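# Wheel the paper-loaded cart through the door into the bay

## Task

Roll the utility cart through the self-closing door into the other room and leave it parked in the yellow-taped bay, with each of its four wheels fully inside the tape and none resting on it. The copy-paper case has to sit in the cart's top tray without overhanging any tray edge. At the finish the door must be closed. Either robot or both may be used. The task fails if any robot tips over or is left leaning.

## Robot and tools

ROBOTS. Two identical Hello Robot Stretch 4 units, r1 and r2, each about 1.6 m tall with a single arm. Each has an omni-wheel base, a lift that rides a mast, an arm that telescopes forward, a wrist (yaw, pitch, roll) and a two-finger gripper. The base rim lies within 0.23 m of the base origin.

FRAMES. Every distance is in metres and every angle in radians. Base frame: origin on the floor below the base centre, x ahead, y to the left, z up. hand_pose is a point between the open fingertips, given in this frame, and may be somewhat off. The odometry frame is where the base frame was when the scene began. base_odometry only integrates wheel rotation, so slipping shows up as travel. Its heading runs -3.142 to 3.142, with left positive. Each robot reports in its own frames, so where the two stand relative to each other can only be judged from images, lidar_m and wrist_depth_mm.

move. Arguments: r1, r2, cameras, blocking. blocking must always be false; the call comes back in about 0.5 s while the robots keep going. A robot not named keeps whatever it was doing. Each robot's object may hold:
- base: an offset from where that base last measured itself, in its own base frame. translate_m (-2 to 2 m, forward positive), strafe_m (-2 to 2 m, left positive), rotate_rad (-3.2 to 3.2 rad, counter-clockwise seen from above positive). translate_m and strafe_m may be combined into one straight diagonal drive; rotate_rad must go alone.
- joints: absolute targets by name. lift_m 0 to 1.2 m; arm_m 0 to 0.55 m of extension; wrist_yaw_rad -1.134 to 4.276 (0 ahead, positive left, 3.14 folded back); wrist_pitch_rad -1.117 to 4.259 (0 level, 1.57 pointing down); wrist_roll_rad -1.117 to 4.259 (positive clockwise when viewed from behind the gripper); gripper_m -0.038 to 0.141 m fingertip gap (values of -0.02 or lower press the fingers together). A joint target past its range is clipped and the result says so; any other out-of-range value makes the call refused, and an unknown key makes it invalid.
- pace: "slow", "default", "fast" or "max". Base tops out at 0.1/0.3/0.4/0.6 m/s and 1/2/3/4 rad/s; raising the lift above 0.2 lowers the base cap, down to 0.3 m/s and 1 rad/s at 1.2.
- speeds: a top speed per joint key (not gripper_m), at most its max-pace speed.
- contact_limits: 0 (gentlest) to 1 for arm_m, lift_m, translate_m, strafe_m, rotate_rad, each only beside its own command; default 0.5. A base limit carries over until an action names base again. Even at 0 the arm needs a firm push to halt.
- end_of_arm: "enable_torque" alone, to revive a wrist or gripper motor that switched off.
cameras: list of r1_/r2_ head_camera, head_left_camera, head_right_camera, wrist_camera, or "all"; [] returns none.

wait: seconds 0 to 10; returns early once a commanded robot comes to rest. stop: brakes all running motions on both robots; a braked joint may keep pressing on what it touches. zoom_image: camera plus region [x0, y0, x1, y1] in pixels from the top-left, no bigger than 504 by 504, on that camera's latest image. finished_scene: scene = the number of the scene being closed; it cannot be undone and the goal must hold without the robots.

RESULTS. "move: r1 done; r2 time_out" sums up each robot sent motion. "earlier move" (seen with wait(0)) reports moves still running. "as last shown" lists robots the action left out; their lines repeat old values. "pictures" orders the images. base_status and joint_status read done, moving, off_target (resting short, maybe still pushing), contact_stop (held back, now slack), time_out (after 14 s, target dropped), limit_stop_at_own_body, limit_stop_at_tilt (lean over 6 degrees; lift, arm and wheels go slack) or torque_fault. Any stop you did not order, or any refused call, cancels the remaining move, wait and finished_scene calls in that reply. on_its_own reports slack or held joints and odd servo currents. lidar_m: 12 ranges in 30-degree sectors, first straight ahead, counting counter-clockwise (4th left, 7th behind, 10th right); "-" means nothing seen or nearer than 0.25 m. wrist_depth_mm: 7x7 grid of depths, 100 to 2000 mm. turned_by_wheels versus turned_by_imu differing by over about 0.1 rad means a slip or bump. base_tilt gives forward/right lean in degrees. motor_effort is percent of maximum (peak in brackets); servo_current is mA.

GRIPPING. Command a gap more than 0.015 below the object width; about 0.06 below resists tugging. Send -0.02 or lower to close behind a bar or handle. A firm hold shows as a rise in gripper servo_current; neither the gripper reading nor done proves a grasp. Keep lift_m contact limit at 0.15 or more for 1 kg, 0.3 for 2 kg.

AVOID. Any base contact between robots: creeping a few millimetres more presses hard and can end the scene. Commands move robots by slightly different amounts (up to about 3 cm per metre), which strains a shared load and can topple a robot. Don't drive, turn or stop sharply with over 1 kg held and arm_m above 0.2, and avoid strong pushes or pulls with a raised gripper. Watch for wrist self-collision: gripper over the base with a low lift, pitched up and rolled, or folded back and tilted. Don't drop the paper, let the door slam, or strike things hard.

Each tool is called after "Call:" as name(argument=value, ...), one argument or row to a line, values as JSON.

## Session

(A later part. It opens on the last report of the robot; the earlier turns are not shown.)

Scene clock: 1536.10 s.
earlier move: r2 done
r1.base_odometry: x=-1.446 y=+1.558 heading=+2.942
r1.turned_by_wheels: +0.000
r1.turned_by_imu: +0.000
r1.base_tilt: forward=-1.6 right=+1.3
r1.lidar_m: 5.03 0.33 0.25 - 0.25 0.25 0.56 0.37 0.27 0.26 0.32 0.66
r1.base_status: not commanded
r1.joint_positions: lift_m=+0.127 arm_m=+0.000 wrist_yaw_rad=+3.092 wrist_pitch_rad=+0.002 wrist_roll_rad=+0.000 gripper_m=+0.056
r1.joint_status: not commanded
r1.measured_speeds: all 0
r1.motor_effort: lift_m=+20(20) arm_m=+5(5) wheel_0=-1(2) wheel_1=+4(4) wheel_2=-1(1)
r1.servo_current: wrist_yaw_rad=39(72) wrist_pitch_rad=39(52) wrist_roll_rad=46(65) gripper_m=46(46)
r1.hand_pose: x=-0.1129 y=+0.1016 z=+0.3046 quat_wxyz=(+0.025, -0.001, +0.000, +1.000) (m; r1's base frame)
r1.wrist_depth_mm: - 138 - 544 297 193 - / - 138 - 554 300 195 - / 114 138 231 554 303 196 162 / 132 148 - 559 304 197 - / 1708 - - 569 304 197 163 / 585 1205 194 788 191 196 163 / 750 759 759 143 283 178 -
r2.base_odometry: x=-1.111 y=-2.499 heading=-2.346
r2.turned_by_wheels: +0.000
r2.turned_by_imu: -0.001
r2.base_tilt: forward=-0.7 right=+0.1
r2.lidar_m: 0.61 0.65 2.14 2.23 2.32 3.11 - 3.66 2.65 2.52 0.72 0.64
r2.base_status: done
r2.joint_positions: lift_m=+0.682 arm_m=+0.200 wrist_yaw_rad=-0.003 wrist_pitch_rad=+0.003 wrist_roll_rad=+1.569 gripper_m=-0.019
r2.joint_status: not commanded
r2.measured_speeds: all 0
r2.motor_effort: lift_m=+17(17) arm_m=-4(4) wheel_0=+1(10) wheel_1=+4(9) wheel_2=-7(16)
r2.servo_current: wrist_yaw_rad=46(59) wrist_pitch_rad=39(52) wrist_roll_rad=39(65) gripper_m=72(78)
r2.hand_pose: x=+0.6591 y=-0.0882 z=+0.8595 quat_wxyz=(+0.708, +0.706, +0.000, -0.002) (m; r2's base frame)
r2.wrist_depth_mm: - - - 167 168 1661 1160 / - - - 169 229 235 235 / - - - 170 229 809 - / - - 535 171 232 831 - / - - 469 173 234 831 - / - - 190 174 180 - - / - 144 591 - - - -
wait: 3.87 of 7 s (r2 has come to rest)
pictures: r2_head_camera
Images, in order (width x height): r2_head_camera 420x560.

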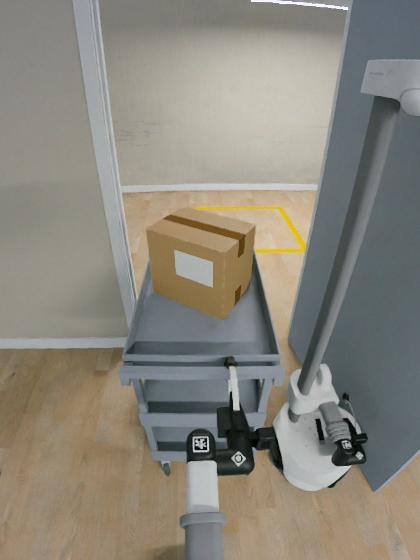

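Call:
move(
  r2={"base":{"translate_m":0.3,"strafe_m":0.1},"pace":"slow"},
  blocking=false,
  cameras=[],
)

Call:
wait(
  seconds=7,
  cameras=["r2_head_camera"],
)

Scene clock: 1541.17 s.
move: r2 moving
r1: as last shown
r1.lidar_m: 5.01 0.34 0.25 - 0.25 0.25 0.53 0.39 0.29 0.27 0.33 0.68
r1.servo_current: wrist_yaw_rad=59(65) wrist_pitch_rad=46(52) wrist_roll_rad=46(59) gripper_m=39(46)
r1.wrist_depth_mm: - 137 - 544 298 193 - / - 138 - 544 300 195 - / 114 138 229 559 303 196 161 / 132 148 - 564 303 196 - / 627 - - 569 306 198 163 / 574 1205 193 809 190 196 163 / 741 759 759 143 283 178 -
r2.base_odometry: x=-1.116 y=-2.511 heading=-2.346
r2.turned_by_wheels: +0.000
r2.turned_by_imu: +0.000
r2.base_tilt: forward=-0.7 right=+0.1
r2.lidar_m: 0.59 0.65 2.07 2.22 2.31 3.13 - 3.65 2.65 2.52 0.72 0.60
r2.base_status: translate_m moving; strafe_m moving
r2.joint_positions: lift_m=+0.682 arm_m=+0.200 wrist_yaw_rad=-0.003 wrist_pitch_rad=+0.003 wrist_roll_rad=+1.569 gripper_m=-0.019
r2.joint_status: not commanded
r2.measured_speeds: translate_m=+0.049 strafe_m=+0.017 rotate_rad=+0.000 lift_m=+0.000 arm_m=+0.000 wrist_yaw_rad=+0.000 wrist_pitch_rad=+0.000 wrist_roll_rad=+0.000
r2.motor_effort: lift_m=+17(17) arm_m=-4(4) wheel_0=-2(6) wheel_1=+6(8) wheel_2=-14(15)
r2.servo_current: wrist_yaw_rad=46(59) wrist_pitch_rad=39(46) wrist_roll_rad=39(59) gripper_m=78(78)
r2.hand_pose: x=+0.6591 y=-0.0882 z=+0.8595 quat_wxyz=(+0.708, +0.706, +0.000, -0.002) (m; r2's base frame)
r2.wrist_depth_mm: - - - 168 167 1708 1182 / - - - 169 228 239 235 / - - - 171 230 788 - / - - 535 172 231 831 - / - - 469 173 233 842 - / - - 189 174 180 - - / - 145 585 - - - -
pictures: none
No camera images: "cameras" was empty.

Scene clock: 1545.07 s.
earlier move: r2 done
r1.base_odometry: x=-1.446 y=+1.558 heading=+2.942
r1.turned_by_wheels: +0.000
r1.turned_by_imu: +0.000
r1.base_tilt: forward=-1.6 right=+1.3
r1.lidar_m: 5.02 0.33 0.25 - 0.25 0.25 0.54 0.49 0.43 0.45 0.54 0.65
r1.base_status: not commanded
r1.joint_positions: lift_m=+0.127 arm_m=+0.000 wrist_yaw_rad=+3.092 wrist_pitch_rad=+0.002 wrist_roll_rad=+0.000 gripper_m=+0.056
r1.joint_status: not commanded
r1.measured_speeds: all 0
r1.motor_effort: lift_m=+20(20) arm_m=+4(5) wheel_0=-1(2) wheel_1=+4(4) wheel_2=-1(1)
r1.servo_current: wrist_yaw_rad=59(72) wrist_pitch_rad=39(52) wrist_roll_rad=52(72) gripper_m=46(52)
r1.hand_pose: x=-0.1129 y=+0.1016 z=+0.3046 quat_wxyz=(+0.025, -0.001, +0.000, +1.000) (m; r1's base frame)
r1.wrist_depth_mm: - 137 - 544 297 193 - / - 138 - 549 301 196 - / 113 138 230 554 301 196 162 / 132 148 - 559 304 196 - / - 1921 - 569 306 196 163 / 634 1098 193 788 191 198 162 / 788 759 741 143 283 178 -
r2.base_odometry: x=-1.249 y=-2.783 heading=-2.346
r2.turned_by_wheels: +0.000
r2.turned_by_imu: -0.001
r2.base_tilt: forward=-0.7 right=+0.1
r2.lidar_m: 0.63 0.65 1.65 2.11 2.18 2.98 - 3.79 2.76 0.93 0.55 0.60
r2.base_status: done
r2.joint_positions: lift_m=+0.682 arm_m=+0.200 wrist_yaw_rad=-0.003 wrist_pitch_rad=+0.003 wrist_roll_rad=+1.569 gripper_m=-0.019
r2.joint_status: not commanded
r2.measured_speeds: all 0
r2.motor_effort: lift_m=+17(17) arm_m=-4(4) wheel_0=-1(6) wheel_1=+3(8) wheel_2=-8(15)
r2.servo_current: wrist_yaw_rad=52(65) wrist_pitch_rad=39(46) wrist_roll_rad=39(65) gripper_m=72(78)
r2.hand_pose: x=+0.6590 y=-0.0884 z=+0.8595 quat_wxyz=(+0.708, +0.706, +0.000, -0.002) (m; r2's base frame)
r2.wrist_depth_mm: - - - 152 152 1366 1118 / - - - 156 213 238 218 / - - 580 161 220 - - / - - 473 164 224 - - / - - 504 169 231 842 - / - - 189 174 180 - - / - - - - - - -
wait: 3.90 of 7 s (r2 has come to rest)
pictures: r2_head_camera
Images, in order (width x height): r2_head_camera 420x560.

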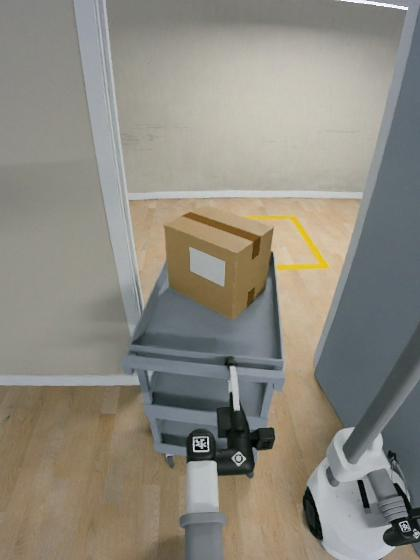

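Call:
move(
  r2={"base":{"translate_m":0.35,"strafe_m":-0.03},"pace":"slow"},
  blocking=false,
  cameras=[],
)

Call:
wait(
  seconds=7,
  cameras=["r2_head_camera"],
)

Scene clock: 1550.40 s.
move: r2 moving
r1: as last shown
r1.lidar_m: 5.04 0.32 0.25 - 0.25 0.25 0.54 0.49 0.43 0.46 0.54 0.68
r1.motor_effort: lift_m=+20(20) arm_m=+5(5) wheel_0=-1(2) wheel_1=+4(4) wheel_2=-1(1)
r1.servo_current: wrist_yaw_rad=59(72) wrist_pitch_rad=46(46) wrist_roll_rad=59(65) gripper_m=46(46)
r1.wrist_depth_mm: - 138 - 539 298 193 - / - 138 - 554 301 196 - / 114 138 231 559 304 196 162 / 132 148 - 559 303 196 - / - - - 569 304 198 163 / 640 1098 193 798 191 197 163 / 788 759 750 143 283 178 -
r2.base_odometry: x=-1.259 y=-2.791 heading=-2.346
r2.turned_by_wheels: +0.000
r2.turned_by_imu: +0.000
r2.base_tilt: forward=-0.7 right=+0.1
r2.lidar_m: 0.61 0.68 1.66 2.11 2.20 2.98 - 3.82 2.73 0.92 0.54 0.61
r2.base_status: translate_m moving; strafe_m moving
r2.joint_positions: lift_m=+0.682 arm_m=+0.200 wrist_yaw_rad=-0.003 wrist_pitch_rad=+0.003 wrist_roll_rad=+1.569 gripper_m=-0.019
r2.joint_status: not commanded
r2.measured_speeds: translate_m=+0.049 strafe_m=-0.004 rotate_rad=+0.001 lift_m=+0.000 arm_m=+0.000 wrist_yaw_rad=+0.000 wrist_pitch_rad=+0.000 wrist_roll_rad=+0.000
r2.motor_effort: lift_m=+17(17) arm_m=-4(4) wheel_0=+9(9) wheel_1=+5(7) wheel_2=-13(14)
r2.servo_current: wrist_yaw_rad=59(59) wrist_pitch_rad=46(46) wrist_roll_rad=39(52) gripper_m=78(78)
r2.hand_pose: x=+0.6590 y=-0.0884 z=+0.8595 quat_wxyz=(+0.708, +0.706, +0.000, -0.002) (m; r2's base frame)
r2.wrist_depth_mm: - - - 151 151 1397 1118 / - - - 156 213 218 217 / - - 574 160 220 - - / - - 473 163 224 - - / - - 500 169 232 842 - / - - 187 174 182 - - / - - - - - 124 -
pictures: none
No camera images: "cameras" was empty.

Scene clock: 1554.70 s.
earlier move: r2 done
r1.base_odometry: x=-1.446 y=+1.558 heading=+2.942
r1.turned_by_wheels: +0.000
r1.turned_by_imu: +0.000
r1.base_tilt: forward=-1.6 right=+1.3
r1.lidar_m: 5.02 0.33 0.25 - 0.25 0.25 0.54 0.62 0.55 0.38 0.45 4.11
r1.base_status: not commanded
r1.joint_positions: lift_m=+0.127 arm_m=+0.000 wrist_yaw_rad=+3.092 wrist_pitch_rad=+0.002 wrist_roll_rad=+0.000 gripper_m=+0.056
r1.joint_status: not commanded
r1.measured_speeds: all 0
r1.motor_effort: lift_m=+20(20) arm_m=+4(5) wheel_0=-1(2) wheel_1=+4(4) wheel_2=-1(1)
r1.servo_current: wrist_yaw_rad=59(72) wrist_pitch_rad=46(52) wrist_roll_rad=39(72) gripper_m=39(52)
r1.hand_pose: x=-0.1129 y=+0.1016 z=+0.3046 quat_wxyz=(+0.025, -0.001, +0.000, +1.000) (m; r1's base frame)
r1.wrist_depth_mm: - 137 - 549 297 193 - / - 138 - 549 300 195 - / 114 138 231 549 301 196 161 / 132 148 - 564 304 197 - / 683 - - 569 304 197 163 / 976 1182 193 788 191 196 163 / 750 750 750 143 283 178 -
r2.base_odometry: x=-1.515 y=-3.012 heading=-2.346
r2.turned_by_wheels: +0.000
r2.turned_by_imu: +0.002
r2.base_tilt: forward=-0.7 right=+0.1
r2.lidar_m: 0.59 0.65 1.17 2.16 2.25 3.06 - 3.76 2.71 0.40 0.43 0.60
r2.base_status: done
r2.joint_positions: lift_m=+0.682 arm_m=+0.200 wrist_yaw_rad=+0.000 wrist_pitch_rad=+0.003 wrist_roll_rad=+1.569 gripper_m=-0.019
r2.joint_status: not commanded
r2.measured_speeds: all 0
r2.motor_effort: lift_m=+17(17) arm_m=-4(4) wheel_0=+5(12) wheel_1=+5(8) wheel_2=-7(14)
r2.servo_current: wrist_yaw_rad=39(59) wrist_pitch_rad=39(52) wrist_roll_rad=52(59) gripper_m=72(85)
r2.hand_pose: x=+0.6593 y=-0.0875 z=+0.8595 quat_wxyz=(+0.708, +0.706, +0.001, -0.001) (m; r2's base frame)
r2.wrist_depth_mm: - - - 160 160 1576 1160 / - - - 163 220 228 227 / - - 627 166 224 - - / - - 504 168 229 - - / - - 480 171 232 842 - / - - 189 174 180 - - / - - 621 - - 1708 -
wait: 4.30 of 7 s (r2 has come to rest)
pictures: r2_head_camera
Images, in order (width x height): r2_head_camera 420x560.

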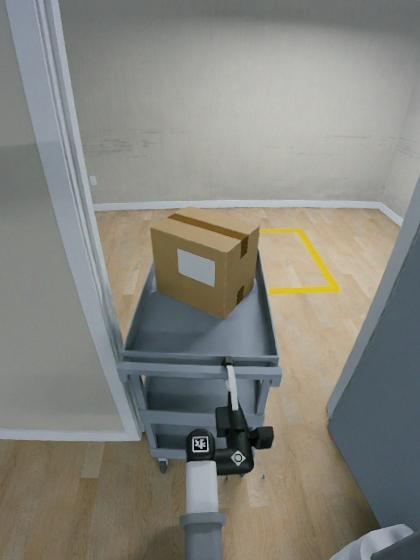

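Call:
move(
  r2={"base":{"translate_m":0.3,"strafe_m":0.0},"pace":"slow"},
  blocking=false,
  cameras=[],
)

Call:
wait(
  seconds=7,
  cameras=["r2_head_camera"],
)

Scene clock: 1560.70 s.
move: r2 moving
r1: as last shown
r1.lidar_m: 5.01 0.30 0.25 - 0.25 0.25 0.53 0.63 0.55 0.40 0.44 4.10
r1.motor_effort: lift_m=+20(20) arm_m=+4(5) wheel_0=-1(1) wheel_1=+4(4) wheel_2=-1(1)
r1.servo_current: wrist_yaw_rad=65(65) wrist_pitch_rad=39(46) wrist_roll_rad=39(59) gripper_m=46(46)
r1.wrist_depth_mm: - 138 - 544 297 194 - / - 138 - 554 301 195 - / 114 138 230 554 301 196 162 / 132 148 - 559 303 196 - / 683 - - 564 306 197 163 / 715 1205 194 798 191 198 163 / 750 759 741 143 283 179 -
r2.base_odometry: x=-1.524 y=-3.021 heading=-2.345
r2.turned_by_wheels: +0.000
r2.turned_by_imu: +0.001
r2.base_tilt: forward=-0.7 right=+0.0
r2.lidar_m: 0.59 0.66 1.19 2.15 2.26 3.04 - 3.76 2.70 0.38 0.41 0.61
r2.base_status: translate_m moving; strafe_m moving
r2.joint_positions: lift_m=+0.682 arm_m=+0.200 wrist_yaw_rad=+0.000 wrist_pitch_rad=+0.003 wrist_roll_rad=+1.569 gripper_m=-0.019
r2.joint_status: not commanded
r2.measured_speeds: translate_m=+0.048 strafe_m=+0.000 rotate_rad=-0.001 lift_m=+0.000 arm_m=+0.000 wrist_yaw_rad=+0.000 wrist_pitch_rad=+0.000 wrist_roll_rad=+0.000
r2.motor_effort: lift_m=+17(17) arm_m=-4(4) wheel_0=+4(12) wheel_1=+7(9) wheel_2=-11(11)
r2.servo_current: wrist_yaw_rad=46(52) wrist_pitch_rad=39(46) wrist_roll_rad=39(59) gripper_m=78(78)
r2.hand_pose: x=+0.6593 y=-0.0875 z=+0.8595 quat_wxyz=(+0.708, +0.706, +0.001, -0.001) (m; r2's base frame)
r2.wrist_depth_mm: - - - 162 163 1576 1138 / - - - 164 224 246 229 / - - - 167 226 768 - / - - 512 168 229 - - / - - 473 171 232 842 - / - - 189 174 181 - - / - - 615 - - - -
pictures: none
No camera images: "cameras" was empty.

Scene clock: 1564.47 s.
earlier move: r2 done
r1.base_odometry: x=-1.446 y=+1.558 heading=+2.942
r1.turned_by_wheels: +0.000
r1.turned_by_imu: +0.000
r1.base_tilt: forward=-1.6 right=+1.3
r1.lidar_m: 5.01 0.34 0.25 - 0.25 0.25 0.54 0.74 0.42 0.43 2.91 4.07
r1.base_status: not commanded
r1.joint_positions: lift_m=+0.127 arm_m=+0.000 wrist_yaw_rad=+3.092 wrist_pitch_rad=+0.002 wrist_roll_rad=+0.000 gripper_m=+0.056
r1.joint_status: not commanded
r1.measured_speeds: all 0
r1.motor_effort: lift_m=+20(20) arm_m=+5(5) wheel_0=-1(2) wheel_1=+4(4) wheel_2=-1(1)
r1.servo_current: wrist_yaw_rad=59(78) wrist_pitch_rad=39(52) wrist_roll_rad=46(78) gripper_m=39(46)
r1.hand_pose: x=-0.1129 y=+0.1016 z=+0.3046 quat_wxyz=(+0.025, -0.001, +0.000, +1.000) (m; r1's base frame)
r1.wrist_depth_mm: - 137 - 549 296 193 - / - 138 - 549 300 196 - / 113 138 229 554 303 195 162 / 132 148 - 559 301 197 - / - 1464 - 569 303 197 163 / 1182 1229 194 788 190 196 163 / 842 750 750 143 285 178 -
r2.base_odometry: x=-1.725 y=-3.226 heading=-2.346
r2.turned_by_wheels: +0.000
r2.turned_by_imu: -0.001
r2.base_tilt: forward=-0.7 right=+0.1
r2.lidar_m: 0.57 0.58 0.79 2.05 2.24 3.02 - 3.73 0.44 0.42 0.75 0.64
r2.base_status: done
r2.joint_positions: lift_m=+0.682 arm_m=+0.200 wrist_yaw_rad=-0.001 wrist_pitch_rad=+0.003 wrist_roll_rad=+1.569 gripper_m=-0.019
r2.joint_status: not commanded
r2.measured_speeds: all 0
r2.motor_effort: lift_m=+17(17) arm_m=-4(4) wheel_0=+1(12) wheel_1=+3(9) wheel_2=-8(13)
r2.servo_current: wrist_yaw_rad=39(59) wrist_pitch_rad=39(52) wrist_roll_rad=39(65) gripper_m=65(85)
r2.hand_pose: x=+0.6592 y=-0.0877 z=+0.8595 quat_wxyz=(+0.708, +0.706, +0.001, -0.001) (m; r2's base frame)
r2.wrist_depth_mm: - - - 187 189 1661 1160 / - - - 185 244 252 253 / - - - 183 242 1756 1182 / - - 627 180 240 831 - / - - 480 178 236 820 - / - - 187 175 180 - - / - - 521 - - - -
wait: 3.77 of 7 s (r2 has come to rest)
pictures: r2_head_camera
Images, in order (width x height): r2_head_camera 420x560.

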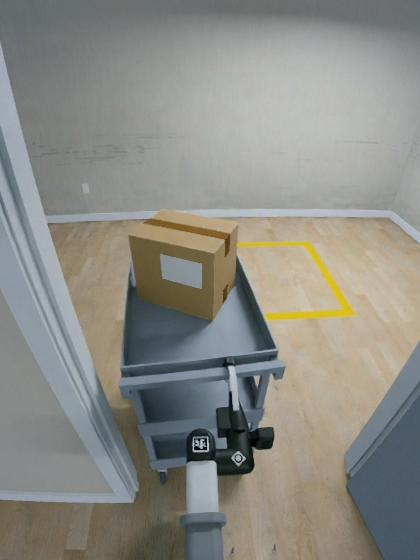

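Call:
move(
  r2={"base":{"translate_m":0.35,"strafe_m":0.03},"pace":"slow"},
  blocking=false,
  cameras=[],
)

Call:
wait(
  seconds=7,
  cameras=[],
)

Call:
move(
  r2={"base":{"translate_m":0.06,"strafe_m":0.25},"pace":"slow"},
  blocking=false,
  cameras=["r2_head_camera"],
)

Call:
wait(
  seconds=1.3,
  cameras=["r2_head_camera"],
)

Call:
stop(
  cameras=[],
)

Scene clock: 1576.87 s.
move: r2 moving
r1: as last shown
r1.lidar_m: 5.02 0.30 0.25 - 0.25 0.26 0.54 0.75 0.43 0.45 2.92 4.08
r1.servo_current: wrist_yaw_rad=65(65) wrist_pitch_rad=39(52) wrist_roll_rad=52(59) gripper_m=39(46)
r1.wrist_depth_mm: - 137 - 544 296 194 - / - 138 - 554 301 195 - / 114 138 229 554 303 196 162 / 132 148 - 559 306 197 - / - 1499 - 564 306 197 163 / 1205 1078 194 798 191 197 163 / 831 750 759 143 282 178 -
r2.base_odometry: x=-1.733 y=-3.236 heading=-2.346
r2.turned_by_wheels: +0.000
r2.turned_by_imu: +0.000
r2.base_tilt: forward=-0.7 right=+0.1
r2.lidar_m: 0.59 0.60 0.76 2.03 2.26 3.08 - 3.75 0.44 0.45 0.76 0.61
r2.base_status: translate_m moving; strafe_m moving
r2.joint_positions: lift_m=+0.682 arm_m=+0.200 wrist_yaw_rad=-0.001 wrist_pitch_rad=+0.003 wrist_roll_rad=+1.569 gripper_m=-0.019
r2.joint_status: not commanded
r2.measured_speeds: translate_m=+0.048 strafe_m=+0.005 rotate_rad=-0.001 lift_m=+0.000 arm_m=+0.000 wrist_yaw_rad=+0.000 wrist_pitch_rad=+0.000 wrist_roll_rad=+0.000
r2.motor_effort: lift_m=+17(17) arm_m=-4(4) wheel_0=-1(6) wheel_1=+6(7) wheel_2=-13(13)
r2.servo_current: wrist_yaw_rad=39(59) wrist_pitch_rad=39(39) wrist_roll_rad=46(52) gripper_m=72(78)
r2.hand_pose: x=+0.6592 y=-0.0877 z=+0.8595 quat_wxyz=(+0.708, +0.706, +0.001, -0.001) (m; r2's base frame)
r2.wrist_depth_mm: - - - 188 193 1708 1182 / - - - 205 247 254 255 / - - - 183 243 1708 1182 / - - 640 180 239 831 - / - - 480 178 236 831 - / - - 187 175 181 - - / - - 521 - - - -
pictures: none
No camera images: "cameras" was empty.

Scene clock: 1581.17 s.
earlier move: r2 done
r1.base_odometry: x=-1.446 y=+1.558 heading=+2.942
r1.turned_by_wheels: +0.000
r1.turned_by_imu: +0.000
r1.base_tilt: forward=-1.6 right=+1.3
r1.lidar_m: 5.04 0.33 0.25 - 0.25 0.25 0.51 0.62 0.64 2.77 2.90 4.08
r1.base_status: not commanded
r1.joint_positions: lift_m=+0.127 arm_m=+0.000 wrist_yaw_rad=+3.092 wrist_pitch_rad=+0.002 wrist_roll_rad=+0.000 gripper_m=+0.056
r1.joint_status: not commanded
r1.measured_speeds: all 0
r1.motor_effort: lift_m=+20(20) arm_m=+5(5) wheel_0=-2(2) wheel_1=+4(4) wheel_2=-1(1)
r1.servo_current: wrist_yaw_rad=46(72) wrist_pitch_rad=33(52) wrist_roll_rad=33(65) gripper_m=46(46)
r1.hand_pose: x=-0.1129 y=+0.1016 z=+0.3046 quat_wxyz=(+0.025, -0.001, +0.000, +1.000) (m; r1's base frame)
r1.wrist_depth_mm: - 138 - 544 297 193 - / - 138 - 549 300 195 - / 114 138 229 554 303 196 162 / 132 148 - 554 303 196 - / 1281 1661 - 564 304 197 163 / 1078 1205 193 798 190 196 163 / 788 750 759 143 285 178 -
r2.base_odometry: x=-1.948 y=-3.497 heading=-2.346
r2.turned_by_wheels: +0.000
r2.turned_by_imu: +0.000
r2.base_tilt: forward=-0.7 right=+0.1
r2.lidar_m: 0.53 0.36 0.31 0.77 2.21 3.01 - 0.65 0.61 0.71 0.72 0.64
r2.base_status: done
r2.joint_positions: lift_m=+0.682 arm_m=+0.200 wrist_yaw_rad=-0.002 wrist_pitch_rad=+0.003 wrist_roll_rad=+1.569 gripper_m=-0.019
r2.joint_status: not commanded
r2.measured_speeds: all 0
r2.motor_effort: lift_m=+17(17) arm_m=-4(4) wheel_0=+2(8) wheel_1=+5(10) wheel_2=-7(14)
r2.servo_current: wrist_yaw_rad=39(65) wrist_pitch_rad=39(52) wrist_roll_rad=46(65) gripper_m=72(85)
r2.hand_pose: x=+0.6592 y=-0.0879 z=+0.8595 quat_wxyz=(+0.708, +0.706, +0.000, -0.002) (m; r2's base frame)
r2.wrist_depth_mm: - - - 216 - 1618 1160 / - - - 219 273 1430 1118 / - - - 199 263 1618 1182 / - - - 190 249 1708 - / - - 569 183 240 831 - / - 469 187 175 181 798 - / - - 469 - 221 - -
wait: 4.30 of 7 s (r2 has come to rest)
pictures: none
No camera images: "cameras" was empty.

Scene clock: 1581.67 s.
move: r2 moving
r1: as last shown
r1.base_tilt: forward=-1.5 right=+1.2
r1.lidar_m: 5.01 0.31 0.25 - 0.25 0.25 0.50 0.67 0.64 2.76 2.91 4.10
r1.servo_current: wrist_yaw_rad=59(72) wrist_pitch_rad=39(46) wrist_roll_rad=33(65) gripper_m=39(46)
r1.wrist_depth_mm: - 137 - 549 298 194 - / - 138 - 554 301 196 - / 113 138 230 554 303 196 162 / 132 148 - 559 303 196 - / 1255 1708 - 564 304 197 163 / 1098 1205 193 788 191 197 163 / 788 750 759 143 283 178 -
r2.base_odometry: x=-1.942 y=-3.508 heading=-2.347
r2.turned_by_wheels: -0.001
r2.turned_by_imu: -0.001
r2.base_tilt: forward=-0.7 right=+0.1
r2.lidar_m: 0.54 0.35 0.31 0.75 2.21 2.96 - 0.68 0.63 0.71 0.76 0.65
r2.base_status: translate_m moving; strafe_m moving
r2.joint_positions: lift_m=+0.682 arm_m=+0.200 wrist_yaw_rad=-0.004 wrist_pitch_rad=+0.003 wrist_roll_rad=+1.569 gripper_m=-0.019
r2.joint_status: not commanded
r2.measured_speeds: translate_m=+0.011 strafe_m=+0.049 rotate_rad=+0.001 lift_m=+0.000 arm_m=+0.000 wrist_yaw_rad=-0.011 wrist_pitch_rad=+0.000 wrist_roll_rad=+0.000
r2.motor_effort: lift_m=+17(17) arm_m=-4(4) wheel_0=-13(13) wheel_1=+6(8) wheel_2=-11(11)
r2.servo_current: wrist_yaw_rad=52(52) wrist_pitch_rad=46(46) wrist_roll_rad=59(59) gripper_m=72(78)
r2.hand_pose: x=+0.6590 y=-0.0885 z=+0.8595 quat_wxyz=(+0.708, +0.706, +0.000, -0.002) (m; r2's base frame)
r2.wrist_depth_mm: - - - 217 - 1708 1160 / - - - 223 272 279 278 / - - - 199 264 1618 1182 / - - - 190 249 1708 - / - - 569 183 240 831 - / - - 189 174 181 809 - / - - 469 - 220 - -
pictures: r2_head_camera
Images, in order (width x height): r2_head_camera 420x560.

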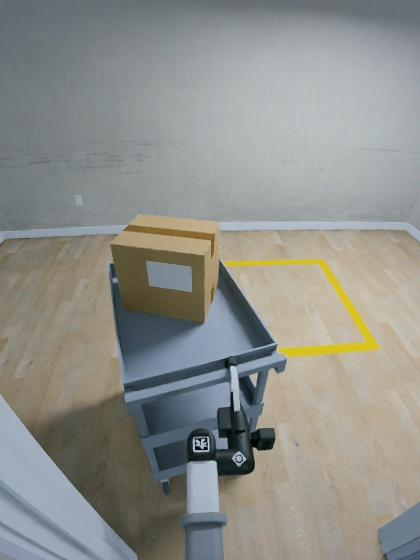

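Scene clock: 1582.97 s.
earlier move: r2 moving
r1.base_odometry: x=-1.446 y=+1.558 heading=+2.942
r1.turned_by_wheels: +0.000
r1.turned_by_imu: +0.000
r1.base_tilt: forward=-1.6 right=+1.2
r1.lidar_m: 5.02 0.34 0.25 - 0.25 0.26 0.53 0.75 0.73 2.76 2.91 4.07
r1.base_status: not commanded
r1.joint_positions: lift_m=+0.127 arm_m=+0.000 wrist_yaw_rad=+3.092 wrist_pitch_rad=+0.002 wrist_roll_rad=+0.000 gripper_m=+0.056
r1.joint_status: not commanded
r1.measured_speeds: all 0
r1.motor_effort: lift_m=+20(20) arm_m=+5(5) wheel_0=-1(2) wheel_1=+4(4) wheel_2=-1(1)
r1.servo_current: wrist_yaw_rad=52(72) wrist_pitch_rad=39(52) wrist_roll_rad=59(65) gripper_m=46(46)
r1.hand_pose: x=-0.1129 y=+0.1016 z=+0.3046 quat_wxyz=(+0.025, -0.001, +0.000, +1.000) (m; r1's base frame)
r1.wrist_depth_mm: - 137 - 539 297 194 - / - 138 - 549 301 195 - / 113 138 231 554 301 196 162 / 132 148 - 564 303 197 - / 1708 1661 - 564 304 197 163 / 1205 1182 193 798 191 197 163 / 854 759 759 143 285 178 -
r2.base_odometry: x=-1.878 y=-3.609 heading=-2.347
r2.turned_by_wheels: +0.000
r2.turned_by_imu: +0.000
r2.base_tilt: forward=-0.7 right=+0.1
r2.lidar_m: 0.58 0.25 0.25 0.65 2.08 2.86 - 0.79 0.75 0.84 0.90 0.63
r2.base_status: translate_m moving; strafe_m moving
r2.joint_positions: lift_m=+0.682 arm_m=+0.200 wrist_yaw_rad=-0.004 wrist_pitch_rad=+0.003 wrist_roll_rad=+1.569 gripper_m=-0.019
r2.joint_status: not commanded
r2.measured_speeds: translate_m=+0.024 strafe_m=+0.096 rotate_rad=-0.004 lift_m=+0.000 arm_m=+0.000 wrist_yaw_rad=+0.000 wrist_pitch_rad=+0.000 wrist_roll_rad=+0.000
r2.motor_effort: lift_m=+17(17) arm_m=-4(4) wheel_0=-8(15) wheel_1=+5(8) wheel_2=-8(12)
r2.servo_current: wrist_yaw_rad=39(59) wrist_pitch_rad=39(46) wrist_roll_rad=46(59) gripper_m=78(78)
r2.hand_pose: x=+0.6589 y=-0.0886 z=+0.8595 quat_wxyz=(+0.708, +0.706, +0.000, -0.002) (m; r2's base frame)
r2.wrist_depth_mm: - - - 190 206 1618 1182 / - - - 188 249 256 256 / - - - 185 245 1708 1205 / - - 634 181 240 831 - / - - 477 178 236 831 - / - - 189 175 180 - - / - - 517 - - - -
wait: 1.30 s; no rest
pictures: r2_head_camera
Images, in order (width x height): r2_head_camera 420x560.

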